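# Move marker cap onto other marker, keep both in block

## Task

Carry the cap across to the second marker and press it on until it snaps into place; at the end, both markers must still be upright in their block.

## Robot and tools

Robot: two six-joint arms, left_arm and right_arm, each ending in a two-finger parallel gripper. A loose object may occasionally be nudged by an outside push. Anything that leaves the table, or is set down off it and left there, fails the job. Avoid drops, letting go of a part that is still moving, slams, hard hits and very hard pushes. The two arms must never strike, squeeze or grip each other, including one gripper closing on the other's fingers. The finished state must hold with the robot no longer touching anything.

Frames: the scene frame has its origin at table-top height, midway between the nominal bases. +x points out over the table, +z points up, and left_arm sits on the +y side. Camera image sides do not match arm names. Calibrated bases in the scene frame: left_arm at (+0.027, +0.353, 0) m, quat_wxyz (+1.000, 0, 0, +0.008). right_arm at (-0.037, -0.286, 0) m, quat_wxyz (+1.000, 0, 0, -0.007). Each arm reports end_effector_position (metres) and end_effector_quat_wxyz in its own base frame. That point lies between the finger pads, about 1 cm short of the tips. The fingers point along the gripper's +z and close along its y. Reported hand poses can be off by a few centimetres, more at long reach. Fixed-camera calibration is in the scene frame. Wrist-camera calibration is in the frame of the carrying arm's base.

Joint order: in every row and in every per-arm list, the order is shoulder, elbow, wrist roll, wrist pitch, waist, wrist yaw. Stated ranges in rad: shoulder 0.000 to 3.142, elbow 0.000 to 3.142, wrist roll -2.094 to 2.094, wrist pitch -1.571 to 1.571, waist -2.618 to 3.054, wrist yaw -1.571 to 1.571. A real end may sit up to 0.059 rad either side of the stated value.

A row has 14 numbers, each in [-1, 1], and always covers both arms. Positions 1-6 are left_arm's joints in the order above and position 7 is left_arm's opening. Positions 8-13 are right_arm's joints and position 14 is right_arm's opening. The joint entries are offsets, not poses. They count from the Joint targets as they stand when the action (or move) begins, not from the previous row. Repeating the same offset in a later action therefore moves the joint again. Scale for shoulder, elbow and waist: 1.0 = 2.224 rad. Scale for the three wrist joints: 1.0 = 8.485 rad. For example, 0.01 gives about 0.022 rad on a big joint and 0.085 rad on a wrist joint. The opening is absolute: +1 fully open, -1 closed. To keep a gripper unchanged, resend its current command; a 0 there means half open. Sending 0 for all six joints re-commands an arm's current targets. Do this to end a push, or command the targets back past the measured positions.

An action is refused for both arms if any joint is asked to go more than 0.059 rad outward beyond its range end. A badly formed call is refused as a whole. Each control step lets a target lead its measured angle by at most 0.339 rad (big joints) or 2.2 rad (wrist joints). Targets that would put the gripper more than 200 mm from its measured position are scaled back, so large moves take several actions.

Tools:
- execute_actions(actions, cameras): actions is a list of up to 15 actions. Each action is a list of up to 15 rows, and each row lasts one step of 1/30 s. A shorter action repeats its final row to fill 15 steps, i.e. 0.5 s. An empty list only returns state and images. cameras picks images by name; leave it out for all, or send [] for none.
- move(target, speed, blend, opening_speed, blocking, cameras): target is one 14-number row or a list of up to 15 rows. Every row's offsets count from the Joint targets at the start of the move, and all joints travel in step. speed is in rad/s for the joint with the longest way to go, 0.01 to 12.57, default 0.5; give one value, or one per target. blend (rad) rounds corners between listed targets. opening_speed (0.2 or more per second, on the -1..+1 scale) ramps the fingers gradually; use a value near 0.2 to close on parts that may break or squash. blocking=false returns after about 0.5 s while the move continues. Paths do not avoid obstacles or the other arm. Faster motion, or a target set well past a contact, gives harder impacts. The result adds a 'move:' line: done, off_target (at rest but over 0.035 rad from target), moving, held or fault. It may also add limits=held.
- wait(seconds 0-10): the arms hold their last command while the scene runs.
- stop(): brakes a running move.
- zoom_image(camera, region=[x0, y0, x1, y1]): enlarges part of the latest image, at most 504x504 px, with origin at top-left.
- read_manual(section='licences'): returns licence text only.
- finished_scene(scene=1): ends the scene permanently.

Cameras, all 672x504: cam_head_left, cam_head_right, cam_high, cam_low, cam_left_wrist, cam_right_wrist.

Result lines: Joint positions and Joint velocities give one block per arm in joint order, plus the finger-pad gap (m; 0.094 when fully open). Joint targets is the base for your next offsets. Joint torques (N m) include the arm's own weight; entries 1, 2 and 5 wrap around at ±28. grip_measured uses the opening scale and reads a little wide when empty. On a part it follows your command even past first contact, so it does not show the touch. Full clamping starts about 0.05 below the contact reading (0.11 or more for small or round parts). To release, command an opening well above grip_measured. grip_effort_nm is the gripper motor's effort (negative means closing) and is not a pad force. Tool commands shows each gripper's current command. Other lines: 'joint sent to its limit' means a joint was clipped at its end. 'joint command not followed' means the clearance check altered targets. MOTOR HOT appears near 75 °C. An OVER-TEMPERATURE FAULT at 90 °C folds that arm away for good. Holding loads, staying stretched out or pushing into something heats motors, even while you are thinking.

Each tool is called after "Request:" as name(argument=value, ...), one argument or row to a line, values as JSON.

## Session

Request:
execute_actions(
  actions=[],
)

Scene clock: 0.00 s.
left_arm: end_effector_position=(+0.3795, +0.0049, +0.0845) grip_measured=+1.000 grip_effort_nm=n/a end_effector_quat_wxyz=(+0.561, -0.047, +0.827, +0.010) | right_arm: end_effector_position=(+0.3957, -0.0309, +0.0787) grip_measured=+1.000 grip_effort_nm=n/a end_effector_quat_wxyz=(+0.545, +0.068, +0.836, -0.015)
Joint names: [shoulder, elbow, wrist roll, wrist pitch, waist, wrist yaw]
Joint positions: left_arm=[1.492 0.331 -0.079 0.779 -0.032 -0.099 0.094] | right_arm=[1.561 0.411 0.074 0.732 -0.058 0.045 0.094]
Joint velocities: within noise
Joint torques (N m): no reading
Motor temperatures (°C): left_arm=[24 23 23 24 24 21 23] | right_arm=[23 21 23 27 25 22 21]
Heat: left arm: 24 °C; right arm: 27 °C.
Joint targets: left_arm=[1.488 0.336 -0.083 0.779 -0.032 -0.105] | right_arm=[1.557 0.416 0.069 0.731 -0.058 0.050]
Tool commands: left_gripper/opening=+1.0 right_gripper/opening=+1.0

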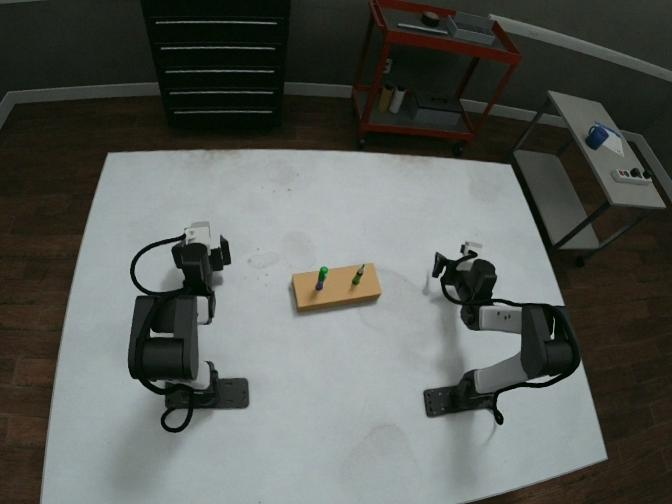

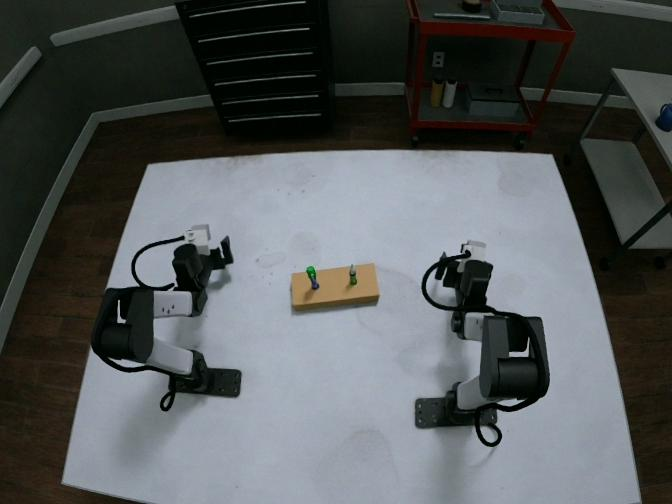

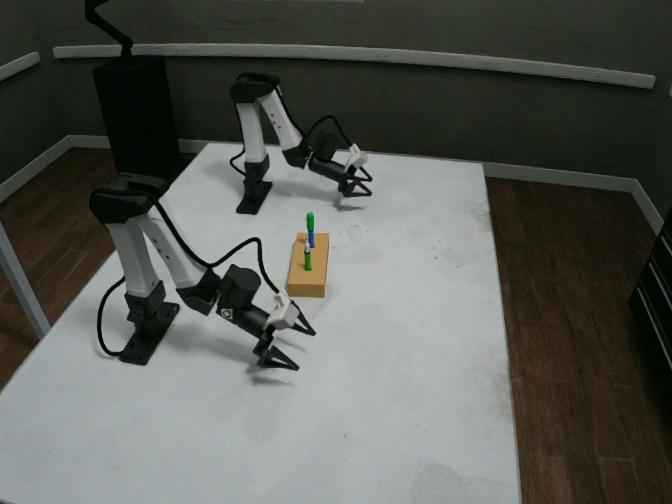

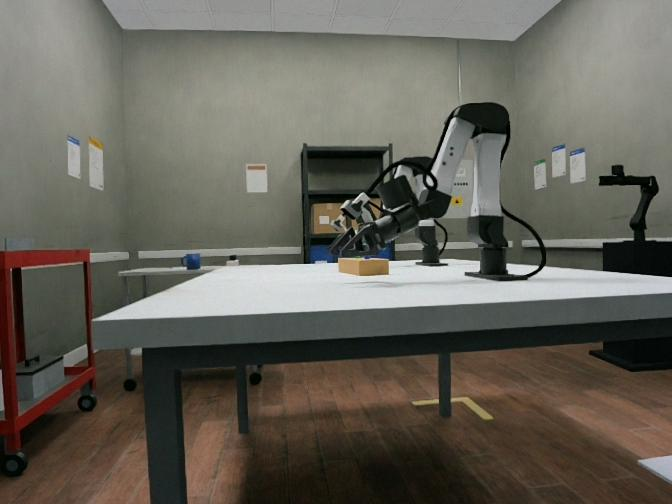

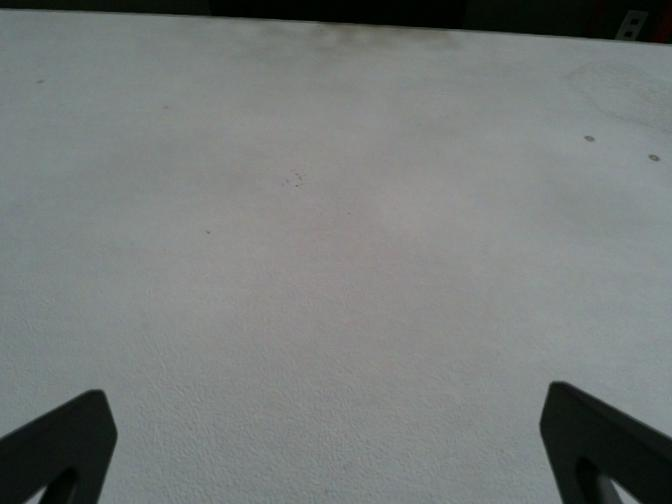

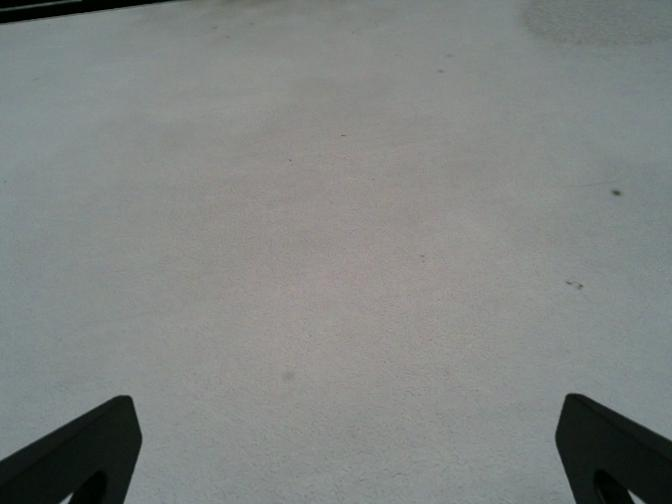

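Request:
zoom_image(
  camera="cam_head_left",
  region=[270, 240, 410, 345],
)

Request:
zoom_image(
  camera="cam_head_right",
  region=[270, 240, 410, 345],
)

Request:
zoom_image(
  camera="cam_high",
  region=[250, 190, 370, 310],
)

Request:
zoom_image(
  camera="cam_low",
  region=[300, 200, 440, 300],
)

Scaled by 3.600 from the camera's 672x504 image, which has a finer 960x720 frame.

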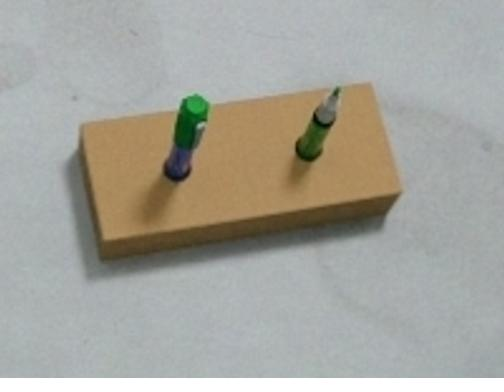

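Scaled by 3.600 from the camera's 672x504 image, which has a finer 960x720 frame.

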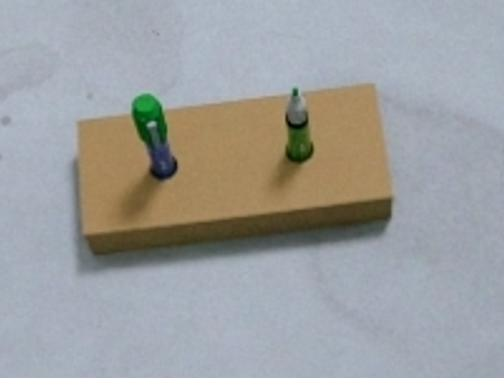

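Scaled by 4.200 from the camera's 672x504 image, which has a finer 960x720 frame.

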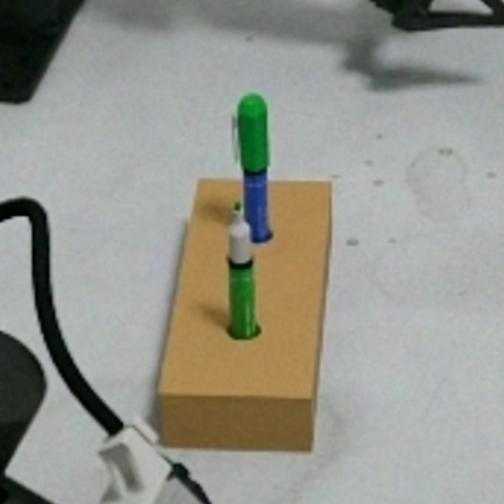

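Scaled by 3.600 from the camera's 672x504 image, which has a finer 960x720 frame.

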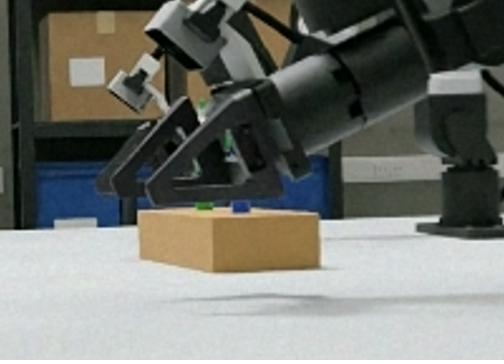

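Request:
move(
  target=[
    [0.0879, 0.6289, 0.00978, -0.24634, -0.14, 0.01237, 1.0, 0, 0, 0, 0, 0, 0, 1.0],
    [0.0879, 0.6289, 0.00978, -0.24634, -0.36466, 0.01237, 0.2, 0, 0, 0, 0, 0, 0, 1.0],
  ],
  speed=1.2,
  blend=[0.15, 0],
)

Scene clock: 241.50 s.
left_arm: end_effector_position=(+0.2436, -0.2745, +0.2108) grip_measured=+0.202 grip_effort_nm=-0.051 end_effector_quat_wxyz=(+0.145, +0.397, +0.904, -0.064) | right_arm: end_effector_position=(+0.3955, -0.0327, +0.0788) grip_measured=+1.000 grip_effort_nm=-0.022 end_effector_quat_wxyz=(+0.545, +0.067, +0.836, -0.022)
Joint names: [shoulder, elbow, wrist roll, wrist pitch, waist, wrist yaw]
Joint positions: left_arm=[1.675 1.709 -0.019 -1.287 -0.848 -0.005 0.056] | right_arm=[1.561 0.411 0.064 0.732 -0.058 0.056 0.094]
Joint velocities: within noise
Joint torques (N m): left_arm=[-6.68 9.69 0.08 0.6 0.34 0.11] | right_arm=[-4.86 5.38 0.04 1.82 -0.18 -0.03]
Motor temperatures (°C): left_arm=[29 28 23 38 23 21 23] | right_arm=[30 26 23 40 25 22 21]
Heat: left arm: 38 °C; right arm: 40 °C.
Joint targets: left_arm=[1.684 1.735 0.000 -1.311 -0.843 0.000] | right_arm=[1.557 0.416 0.069 0.731 -0.058 0.050]
move: done
camera_calibration:
cam_left_wrist: T_world_to_cam=[[-0.75745, -0.652808, 0.0105431, 0.00140532], [-0.645118, 0.750816, 0.141768, 0.368912], [-0.100463, 0.100581, -0.989844, 0.34731], [0, 0, 0, 1]] pos_world=[0.273948, -0.311, 0.291468]
cam_right_wrist: T_world_to_cam=[[-0.125558, -0.990539, -0.0553789, 0.0240092], [-0.727103, 0.129855, -0.674136, 0.384915], [0.67495, -0.0443771, -0.736528, -0.12402], [0, 0, 0, 1]] pos_world=[0.366594, -0.0317048, 0.169471]

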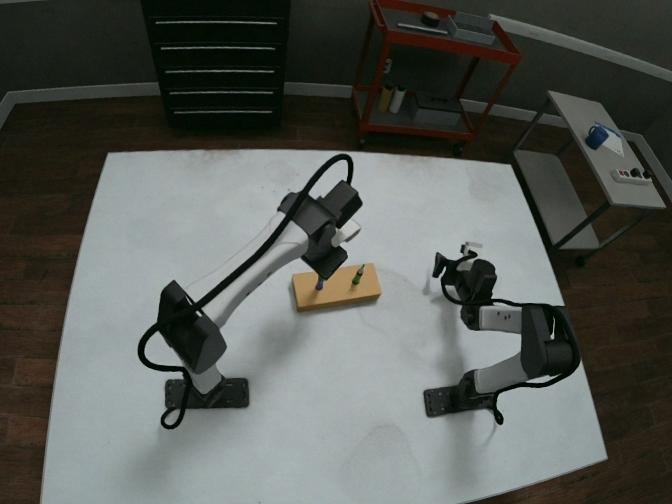

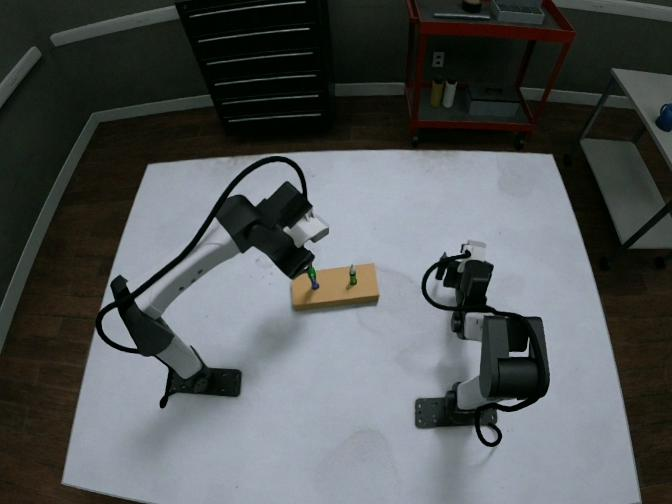

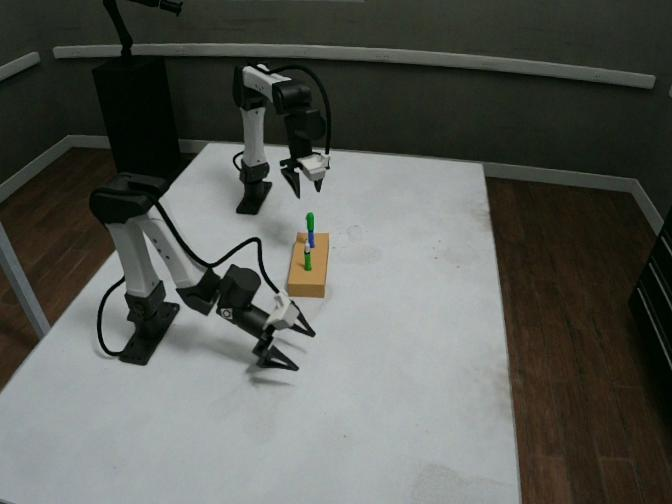

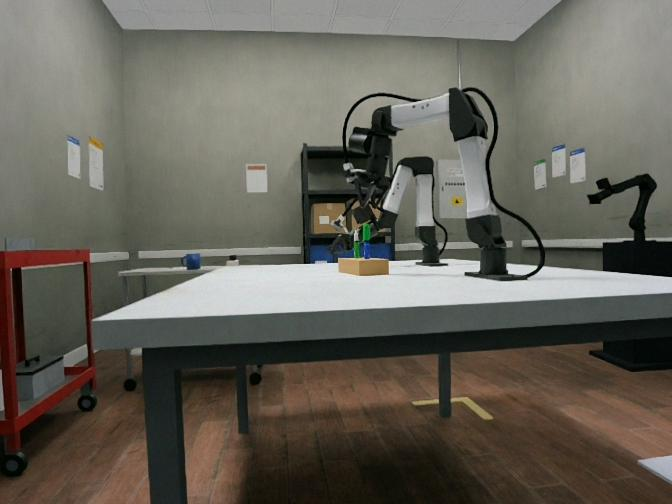

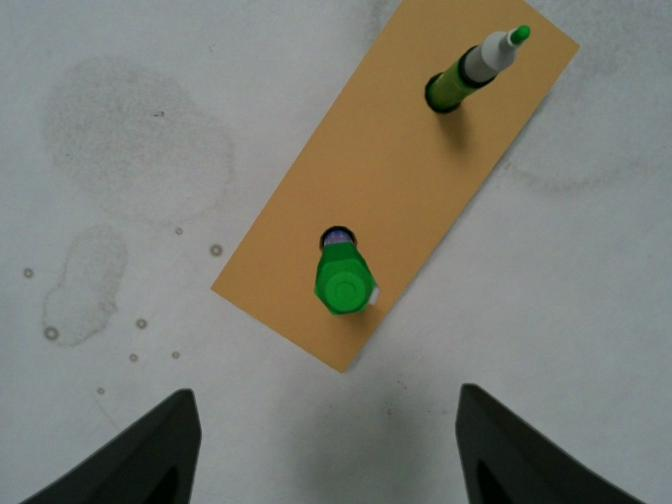

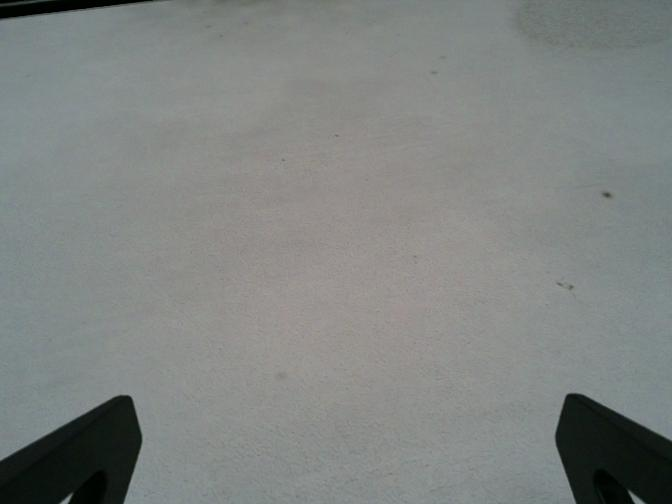

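Request:
zoom_image(
  camera="cam_left_wrist",
  region=[280, 200, 420, 330],
)

Request:
zoom_image(
  camera="cam_left_wrist",
  region=[400, 10, 560, 130],
)

Request:
zoom_image(
  camera="cam_low",
  region=[310, 180, 430, 290],
)

Scaled by 3.600 from the camera's 672x504 image, which has a finer 960x720 frame.

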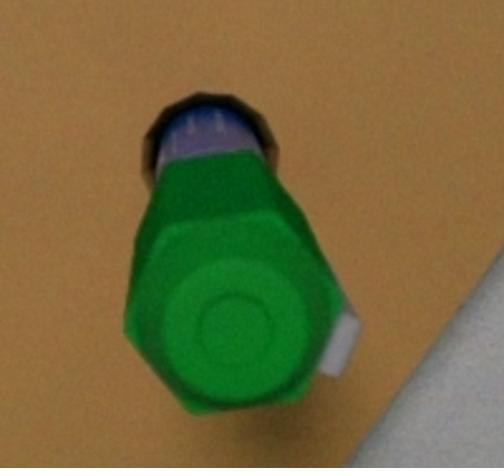

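Scaled by 3.150 from the camera's 672x504 image, which has a finer 960x720 frame.

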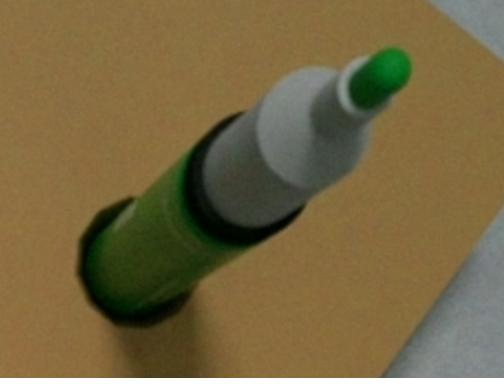

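Scaled by 4.200 from the camera's 672x504 image, which has a finer 960x720 frame.

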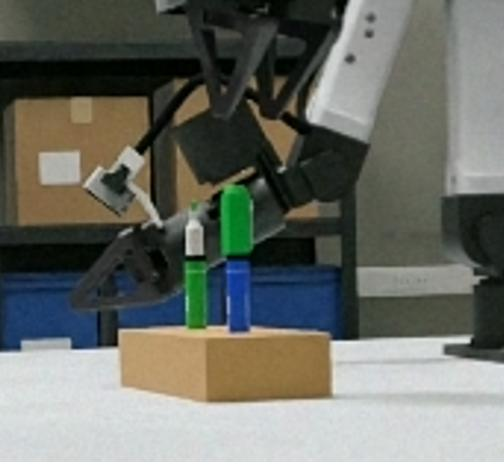

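Request:
move(
  target=[
    [0, 0, 0, 0, 0.2666, 0.05893, 0.5, -0.0715, 0.2963, -0.00813, -0.13447, 0.2059, -0.00589, 0.2],
    [-0.0225, -0.7212, 0.05315, 0.27071, 0.2491, 0.12021, 0.5, -0.0715, 0.2963, -0.00813, -0.13447, 0.3700, -0.00589, 0.2],
  ],
  speed=1.3,
  blend=[0.1, 0],
)

Scene clock: 430.67 s.
left_arm: end_effector_position=(+0.2047, -0.2107, +0.0459) grip_measured=+0.498 grip_effort_nm=0.125 end_effector_quat_wxyz=(+0.447, +0.480, +0.645, -0.393) | right_arm: end_effector_position=(+0.2998, +0.2810, +0.1808) grip_measured=+0.202 grip_effort_nm=-0.125 end_effector_quat_wxyz=(+0.381, -0.334, +0.850, +0.146)
Joint names: [shoulder, elbow, wrist roll, wrist pitch, waist, wrist yaw]
Joint positions: left_arm=[1.644 0.14 0.416 0.931 -0.284 1.001 0.07] | right_arm=[1.408 1.052 0.003 -0.374 0.759 0.014 0.056]
Joint velocities: within noise
Joint torques (N m): left_arm=[-4.79 2.8 0.27 1.97 -0.59 0.47] | right_arm=[-5.75 8.68 -0.06 1.19 0.25 -0.1]
Motor temperatures (°C): left_arm=[32 37 23 30 23 21 23] | right_arm=[31 28 23 44 25 22 21]
Heat: left arm: 37 °C; right arm: 44 °C.
Joint targets: left_arm=[1.634 0.131 0.451 0.986 -0.289 1.020] | right_arm=[1.398 1.075 0.000 -0.410 0.764 0.000]
move: off_target (left_arm, right_arm); left_arm: the wrist pitch is farthest, 0.055 rad from its target; right_arm: the wrist pitch is farthest, 0.036 rad from its target
camera_calibration:
cam_left_wrist: T_world_to_cam=[[-0.977036, -0.205178, 0.0574632, 0.152474], [-0.181919, 0.662868, -0.7263, 0.245672], [0.11093, -0.720075, -0.684972, -0.0563723], [0, 0, 0, 1]] pos_world=[0.199918, -0.172156, 0.131056]
cam_right_wrist: T_world_to_cam=[[0.6812, -0.731967, -0.0138042, 0.00634256], [-0.669955, -0.615664, -0.414871, 0.488777], [0.295173, 0.291858, -0.909776, 0.0803483], [0, 0, 0, 1]] pos_world=[0.299421, 0.282115, 0.275966]

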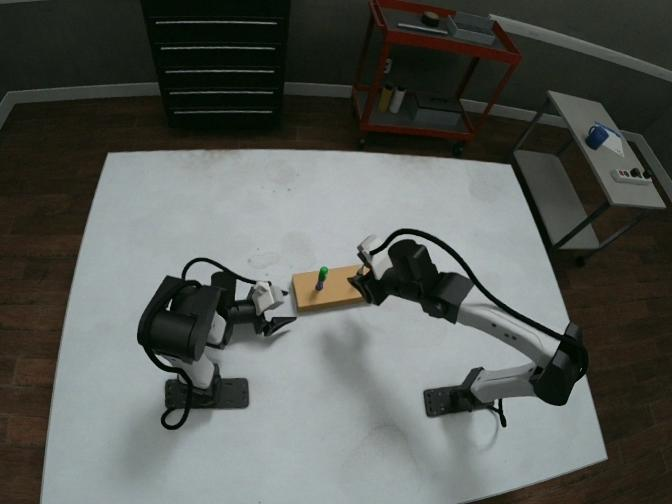

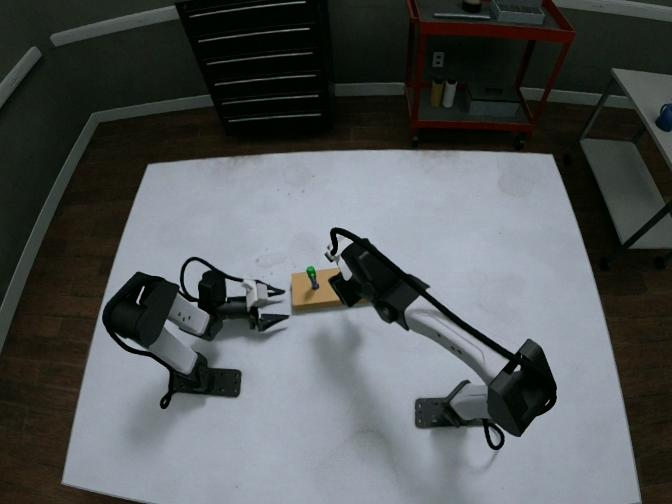

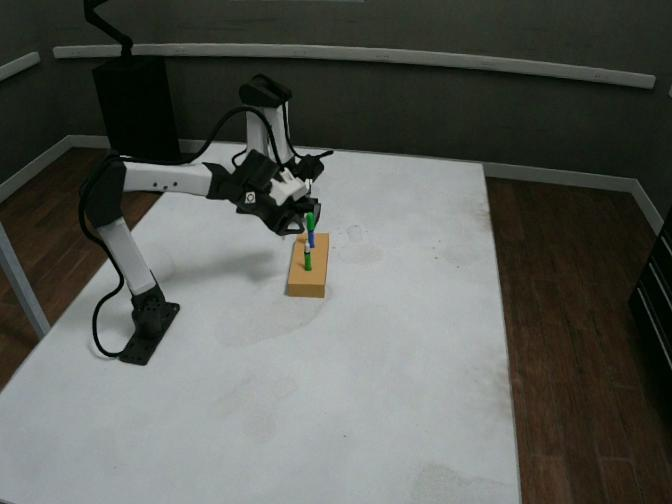

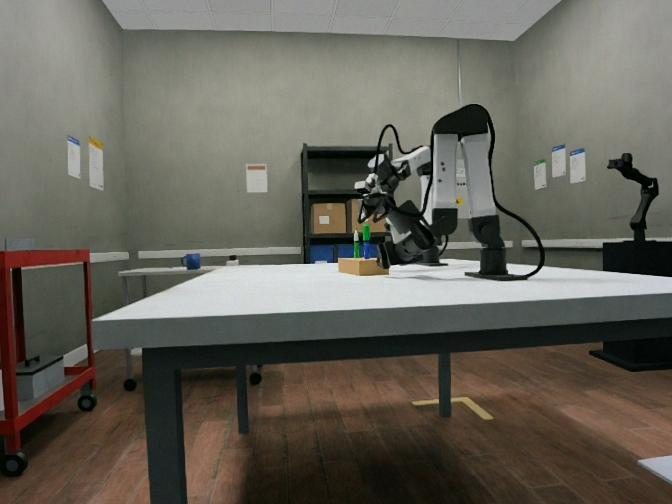

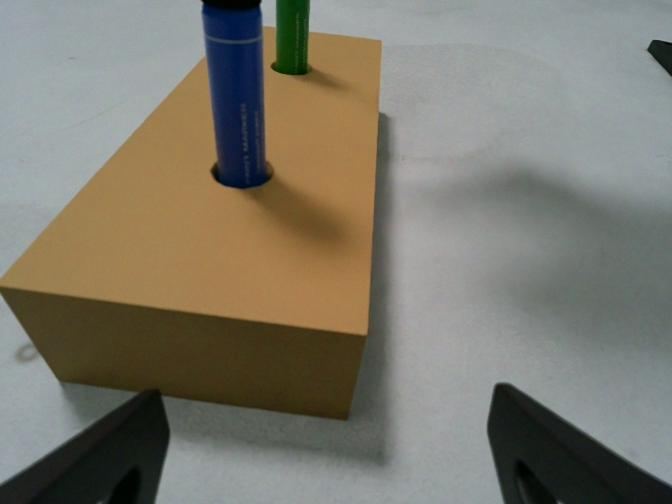

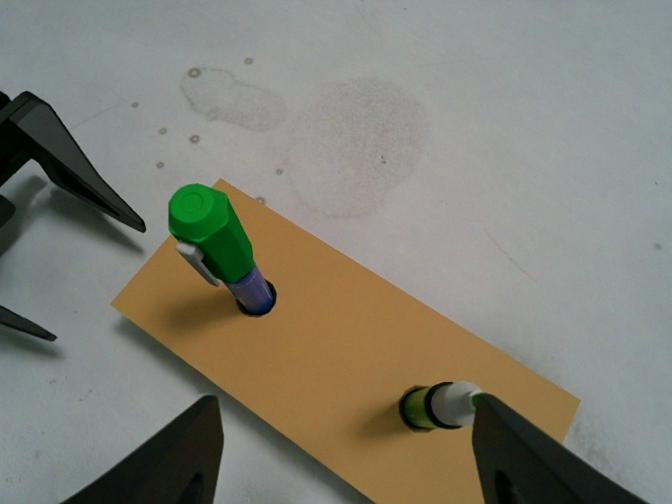

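Request:
zoom_image(
  camera="cam_right_wrist",
  region=[150, 160, 310, 340],
)

Request:
zoom_image(
  camera="cam_right_wrist",
  region=[370, 350, 530, 470],
)

Request:
zoom_image(
  camera="cam_left_wrist",
  region=[180, 0, 340, 210],
)

Scaled by 2.800 from the camera's 672x504 image, which has a finer 960x720 frame.

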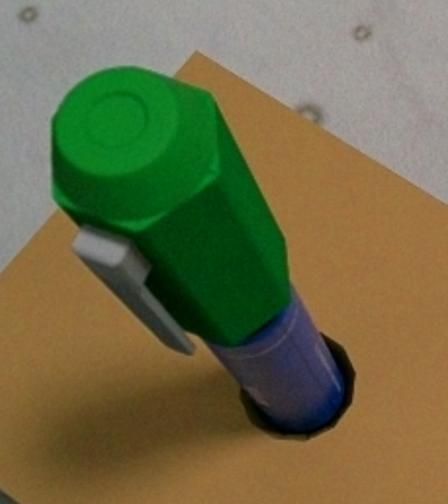

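Scaled by 3.150 from the camera's 672x504 image, which has a finer 960x720 frame.

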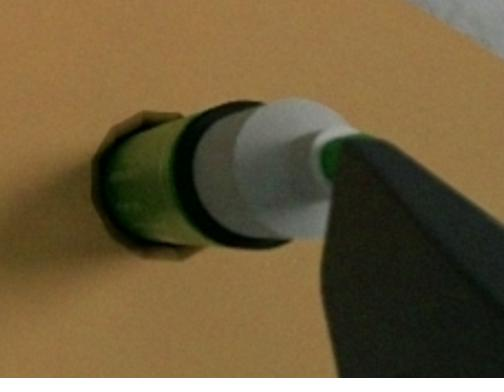

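Scaled by 2.400 from the camera's 672x504 image, which has a finer 960x720 frame.

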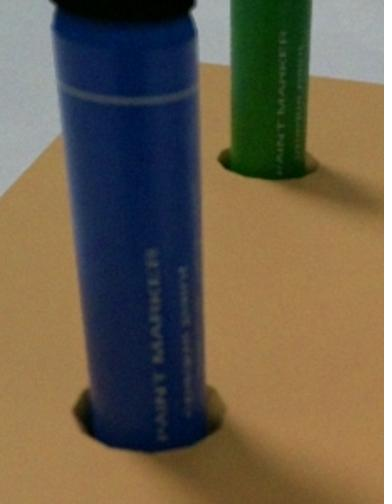

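Request:
move(
  target=[-0.0647, 0.1079, 0.01226, -0.04573, -0.0162, 0.0089, 0.5, 0.0989, 0.0472, 0, 0.0132, 0.0490, -0.00165, 0.2],
  speed=0.6,
)

Scene clock: 539.93 s.
left_arm: end_effector_position=(+0.2294, -0.2350, +0.0993) grip_measured=+0.498 grip_effort_nm=0.125 end_effector_quat_wxyz=(+0.471, +0.536, +0.576, -0.398) | right_arm: end_effector_position=(+0.2881, +0.3412, +0.1446) grip_measured=+0.202 grip_effort_nm=-0.110 end_effector_quat_wxyz=(+0.338, -0.390, +0.842, +0.157)
Joint names: [shoulder, elbow, wrist roll, wrist pitch, waist, wrist yaw]
Joint positions: left_arm=[1.504 0.352 0.519 0.627 -0.319 1.075 0.07] | right_arm=[1.61 1.148 0.003 -0.345 0.87 0.002 0.056]
Joint velocities: within noise
Joint torques (N m): left_arm=[-5.59 7.42 0.26 1.15 -0.51 0.47] | right_arm=[-5.83 9.16 -0.03 1.94 0.13 -0.12]
Motor temperatures (°C): left_arm=[31 29 23 36 23 21 23] | right_arm=[32 36 23 43 25 22 21]
Heat: left arm: 36 °C; right arm: 43 °C.
Joint targets: left_arm=[1.490 0.371 0.555 0.598 -0.325 1.096] | right_arm=[1.618 1.180 0.000 -0.298 0.874 -0.014]
move: off_target (left_arm, right_arm); left_arm: the wrist roll is farthest, 0.036 rad from its target; right_arm: the wrist pitch is farthest, 0.047 rad from its target
camera_calibration:
cam_left_wrist: T_world_to_cam=[[-0.994292, -0.0820229, -0.0682355, 0.213913], [-0.00125196, 0.648463, -0.761245, 0.263783], [0.106688, -0.756814, -0.644864, -0.0517466], [0, 0, 0, 1]] pos_world=[0.218543, -0.19267, 0.18203]
cam_right_wrist: T_world_to_cam=[[0.763052, -0.645967, -0.0218741, 0.00619373], [-0.612248, -0.711548, -0.344748, 0.508946], [0.207131, 0.276453, -0.93844, 0.0680827], [0, 0, 0, 1]] pos_world=[0.292773, 0.347319, 0.239485]

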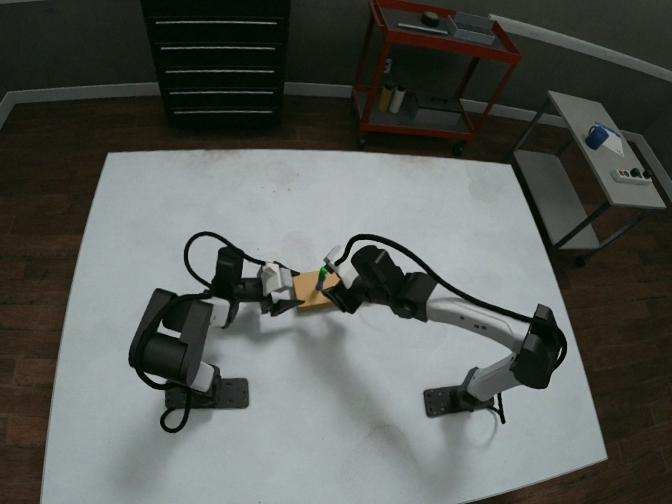

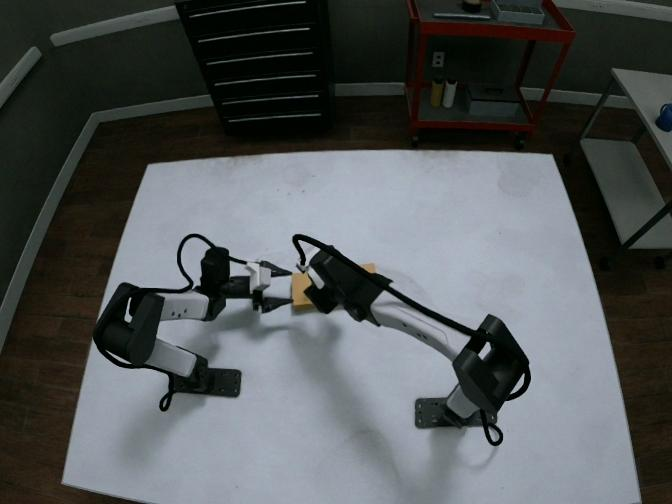

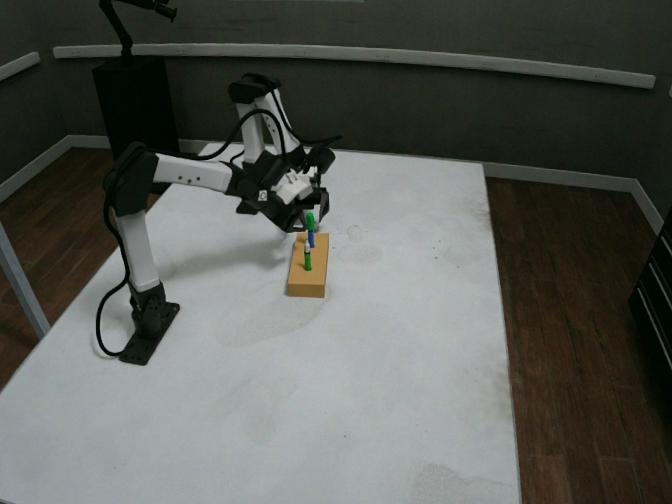

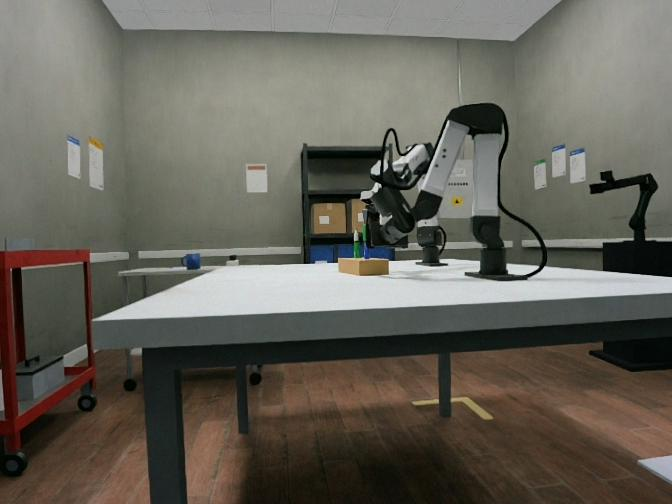

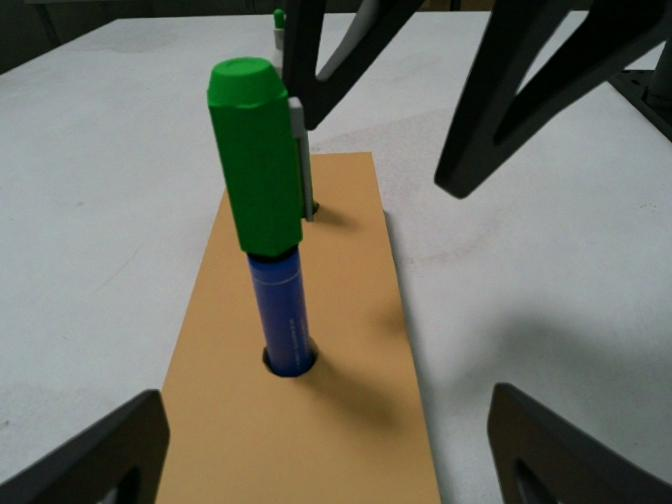

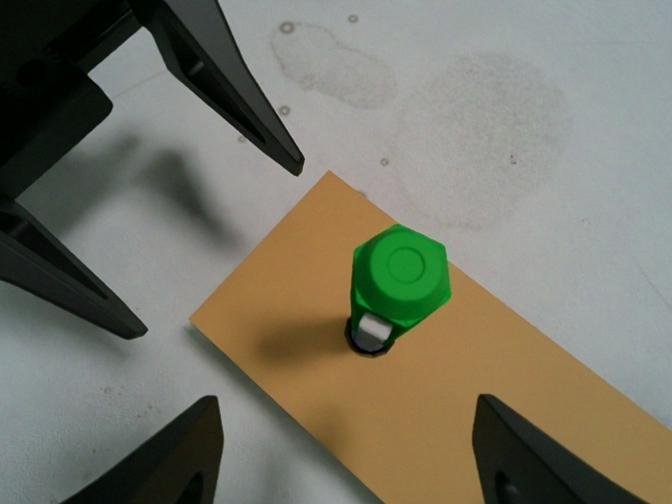

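Request:
zoom_image(
  camera="cam_right_wrist",
  region=[320, 200, 480, 370],
)

Request:
zoom_image(
  camera="cam_left_wrist",
  region=[190, 40, 350, 390],
)

Scaled by 2.965 from the camera's 672x504 image, which has a finer 960x720 frame.

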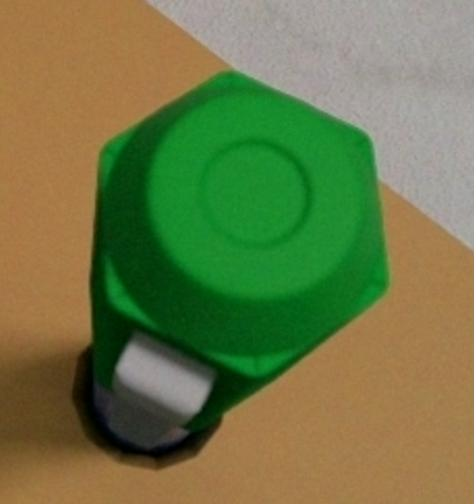

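Scaled by 1.440 from the camera's 672x504 image, which has a finer 960x720 frame.

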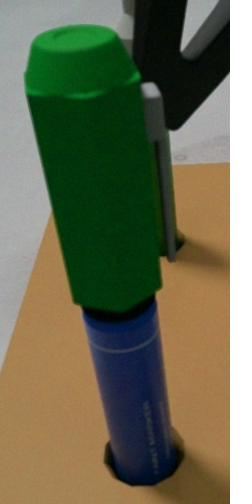

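Request:
zoom_image(
  camera="cam_low",
  region=[320, 200, 420, 285],
)

Request:
zoom_image(
  camera="cam_high",
  region=[260, 140, 370, 280],
)

Scaled by 5.040 from the camera's 672x504 image, which has a finer 960x720 frame.

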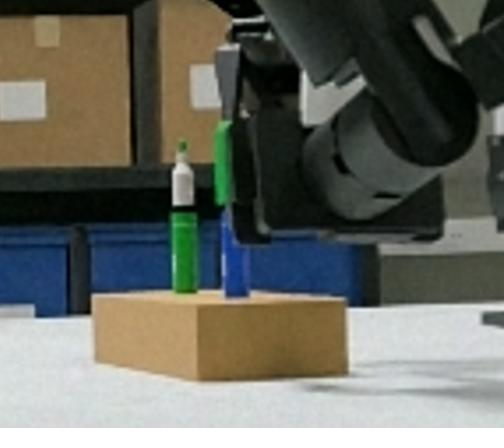

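Scaled by 3.600 from the camera's 672x504 image, which has a finer 960x720 frame.

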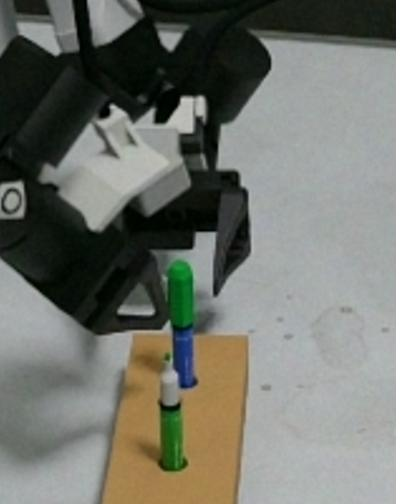

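Request:
move(
  target=[0, 0, 0, 0, 0, 0, 0.5, 0.0535, 0.0499, 0, 0.0040, -0.0126, 0, 0.2],
  speed=0.3,
  cameras=["cam_left_wrist", "cam_right_wrist", "cam_high", "cam_low"],
)

Scene clock: 678.30 s.
left_arm: end_effector_position=(+0.2294, -0.2350, +0.0993) grip_measured=+0.498 grip_effort_nm=0.125 end_effector_quat_wxyz=(+0.471, +0.536, +0.576, -0.398) | right_arm: end_effector_position=(+0.3177, +0.3627, +0.1455) grip_measured=+0.202 grip_effort_nm=-0.120 end_effector_quat_wxyz=(+0.352, -0.380, +0.841, +0.159)
Joint names: [shoulder, elbow, wrist roll, wrist pitch, waist, wrist yaw]
Joint positions: left_arm=[1.504 0.352 0.519 0.627 -0.319 1.075 0.07] | right_arm=[1.727 1.261 0.003 -0.311 0.852 0.002 0.056]
Joint velocities: within noise
Joint torques (N m): left_arm=[-5.59 7.36 0.27 1.18 -0.5 0.43] | right_arm=[-6.53 9.05 -0.02 1.98 -0.81 -0.14]
Motor temperatures (°C): left_arm=[33 33 23 34 23 21 23] | right_arm=[33 44 23 46 25 22 21]
Heat: left arm: 34 °C; right arm: 46 °C.
Joint targets: left_arm=[1.490 0.371 0.555 0.598 -0.325 1.096] | right_arm=[1.737 1.291 0.000 -0.264 0.845 -0.014]
move: off_target (left_arm, right_arm); left_arm: the wrist roll is farthest, 0.036 rad from its target; right_arm: the wrist pitch is farthest, 0.047 rad from its target
camera_calibration:
cam_left_wrist: T_world_to_cam=[[-0.994292, -0.0820229, -0.0682355, 0.213913], [-0.00125196, 0.648463, -0.761245, 0.263783], [0.106688, -0.756814, -0.644864, -0.0517466], [0, 0, 0, 1]] pos_world=[0.218543, -0.19267, 0.18203]
cam_right_wrist: T_world_to_cam=[[0.751517, -0.659348, -0.0219543, 0.00595082], [-0.618303, -0.692349, -0.37196, 0.54165], [0.230051, 0.293109, -0.927989, 0.0419963], [0, 0, 0, 1]] pos_world=[0.320771, 0.366625, 0.240575]
Images, in order (width x height): cam_high 672x504, cam_low 672x504, cam_left_wrist 672x504, cam_right_wrist 672x504.

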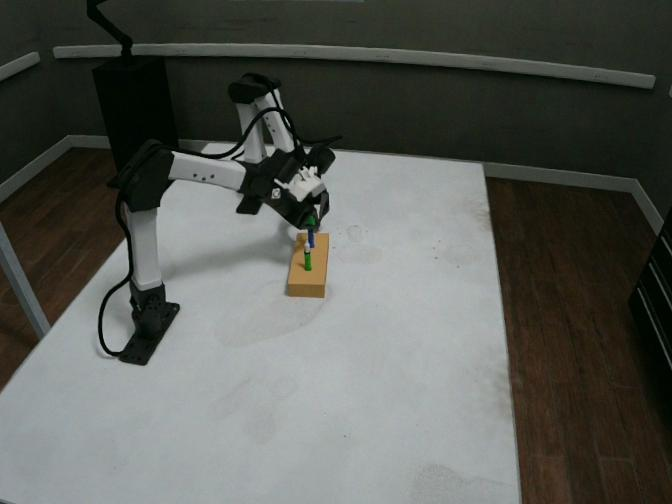

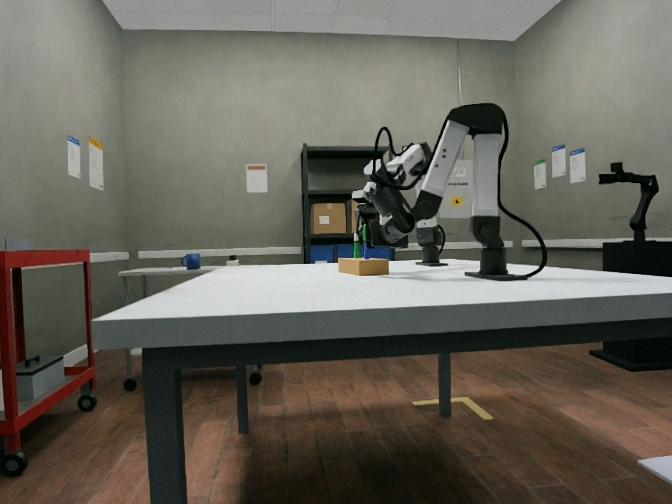

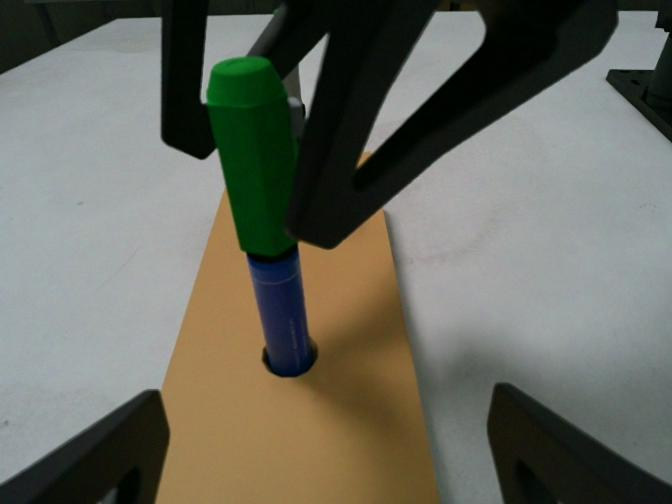

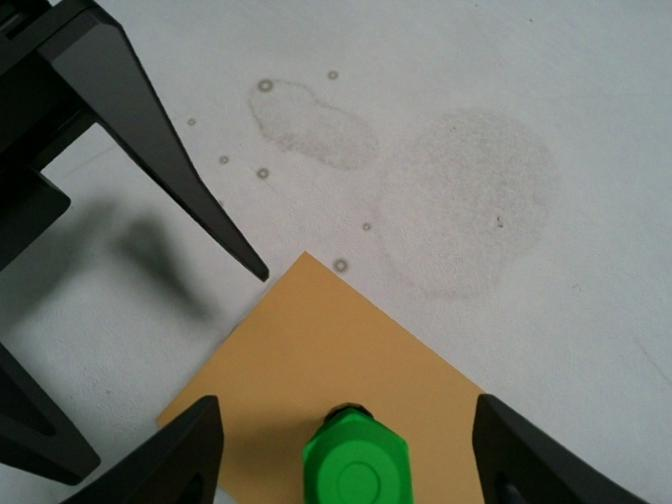

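Request:
move(
  target=[0, 0, 0, 0, 0, 0, 0.5, 0, 0, 0, 0, -0.0016, 0, -0.75],
  opening_speed=0.5,
  cameras=["cam_left_wrist", "cam_right_wrist", "cam_high", "cam_low"],
)

Scene clock: 704.07 s.
left_arm: end_effector_position=(+0.2294, -0.2350, +0.0993) grip_measured=+0.498 grip_effort_nm=0.115 end_effector_quat_wxyz=(+0.471, +0.536, +0.576, -0.398) | right_arm: end_effector_position=(+0.3193, +0.3617, +0.1458) grip_measured=-0.639 grip_effort_nm=-1.043 end_effector_quat_wxyz=(+0.353, -0.378, +0.841, +0.159)
Joint names: [shoulder, elbow, wrist roll, wrist pitch, waist, wrist yaw]
Joint positions: left_arm=[1.504 0.352 0.519 0.627 -0.319 1.075 0.07] | right_arm=[1.727 1.261 0.003 -0.31 0.848 0.002 0.017]
Joint velocities: within noise
Joint torques (N m): left_arm=[-5.63 7.49 0.24 1.15 -0.49 0.46] | right_arm=[-6.68 9.1 -0.05 1.97 -0.8 -0.14]
Motor temperatures (°C): left_arm=[33 33 23 34 23 21 23] | right_arm=[34 45 23 50 25 22 21]
Heat: left arm: 34 °C; right arm: 50 °C.
Joint targets: left_arm=[1.490 0.371 0.555 0.598 -0.325 1.096] | right_arm=[1.737 1.291 0.000 -0.264 0.842 -0.014]
move: off_target (left_arm, right_arm); left_arm: the wrist roll is farthest, 0.036 rad from its target; right_arm: the wrist pitch is farthest, 0.046 rad from its target
camera_calibration:
cam_left_wrist: T_world_to_cam=[[-0.994292, -0.0820229, -0.0682355, 0.213913], [-0.00125196, 0.648463, -0.761245, 0.263783], [0.106688, -0.756814, -0.644864, -0.0517466], [0, 0, 0, 1]] pos_world=[0.218543, -0.19267, 0.18203]
cam_right_wrist: T_world_to_cam=[[0.749056, -0.662143, -0.0219635, 0.00599784], [-0.620522, -0.689586, -0.373395, 0.541915], [0.232095, 0.293322, -0.927413, 0.0414001], [0, 0, 0, 1]] pos_world=[0.322169, 0.365525, 0.240875]
Images, in order (width x height): cam_high 672x504, cam_low 672x504, cam_left_wrist 672x504, cam_right_wrist 672x504.

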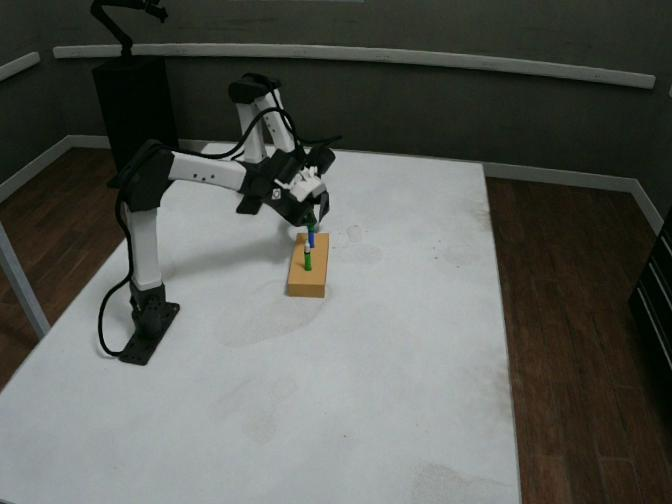

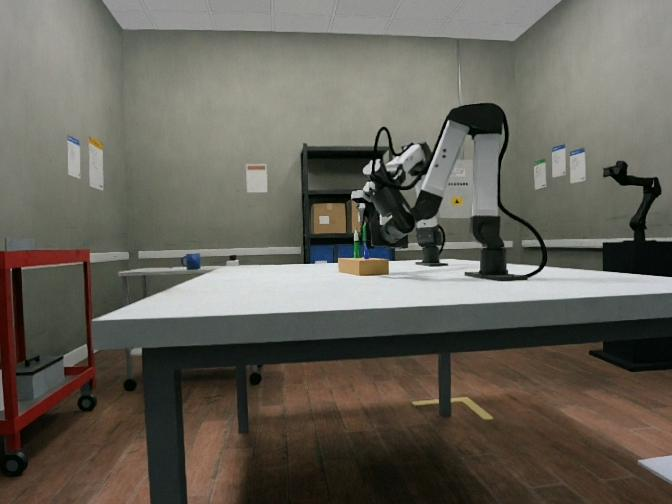

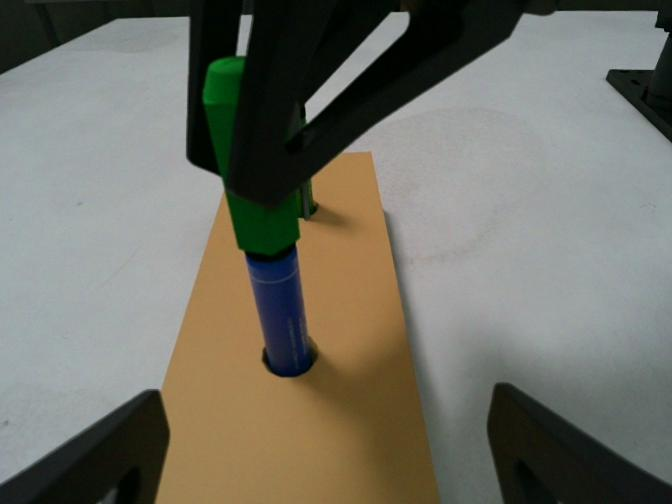

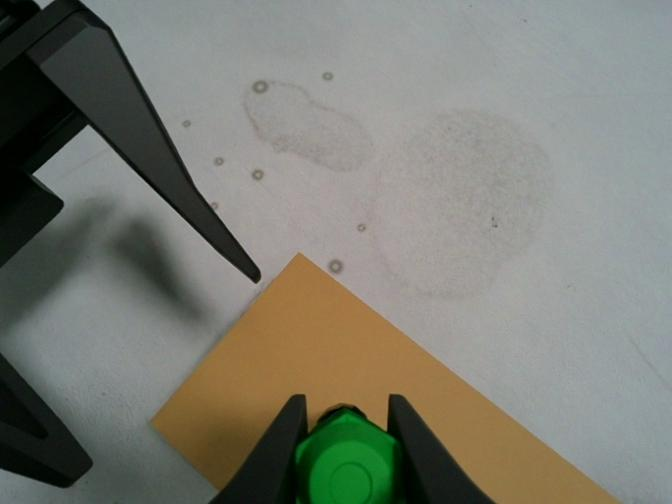

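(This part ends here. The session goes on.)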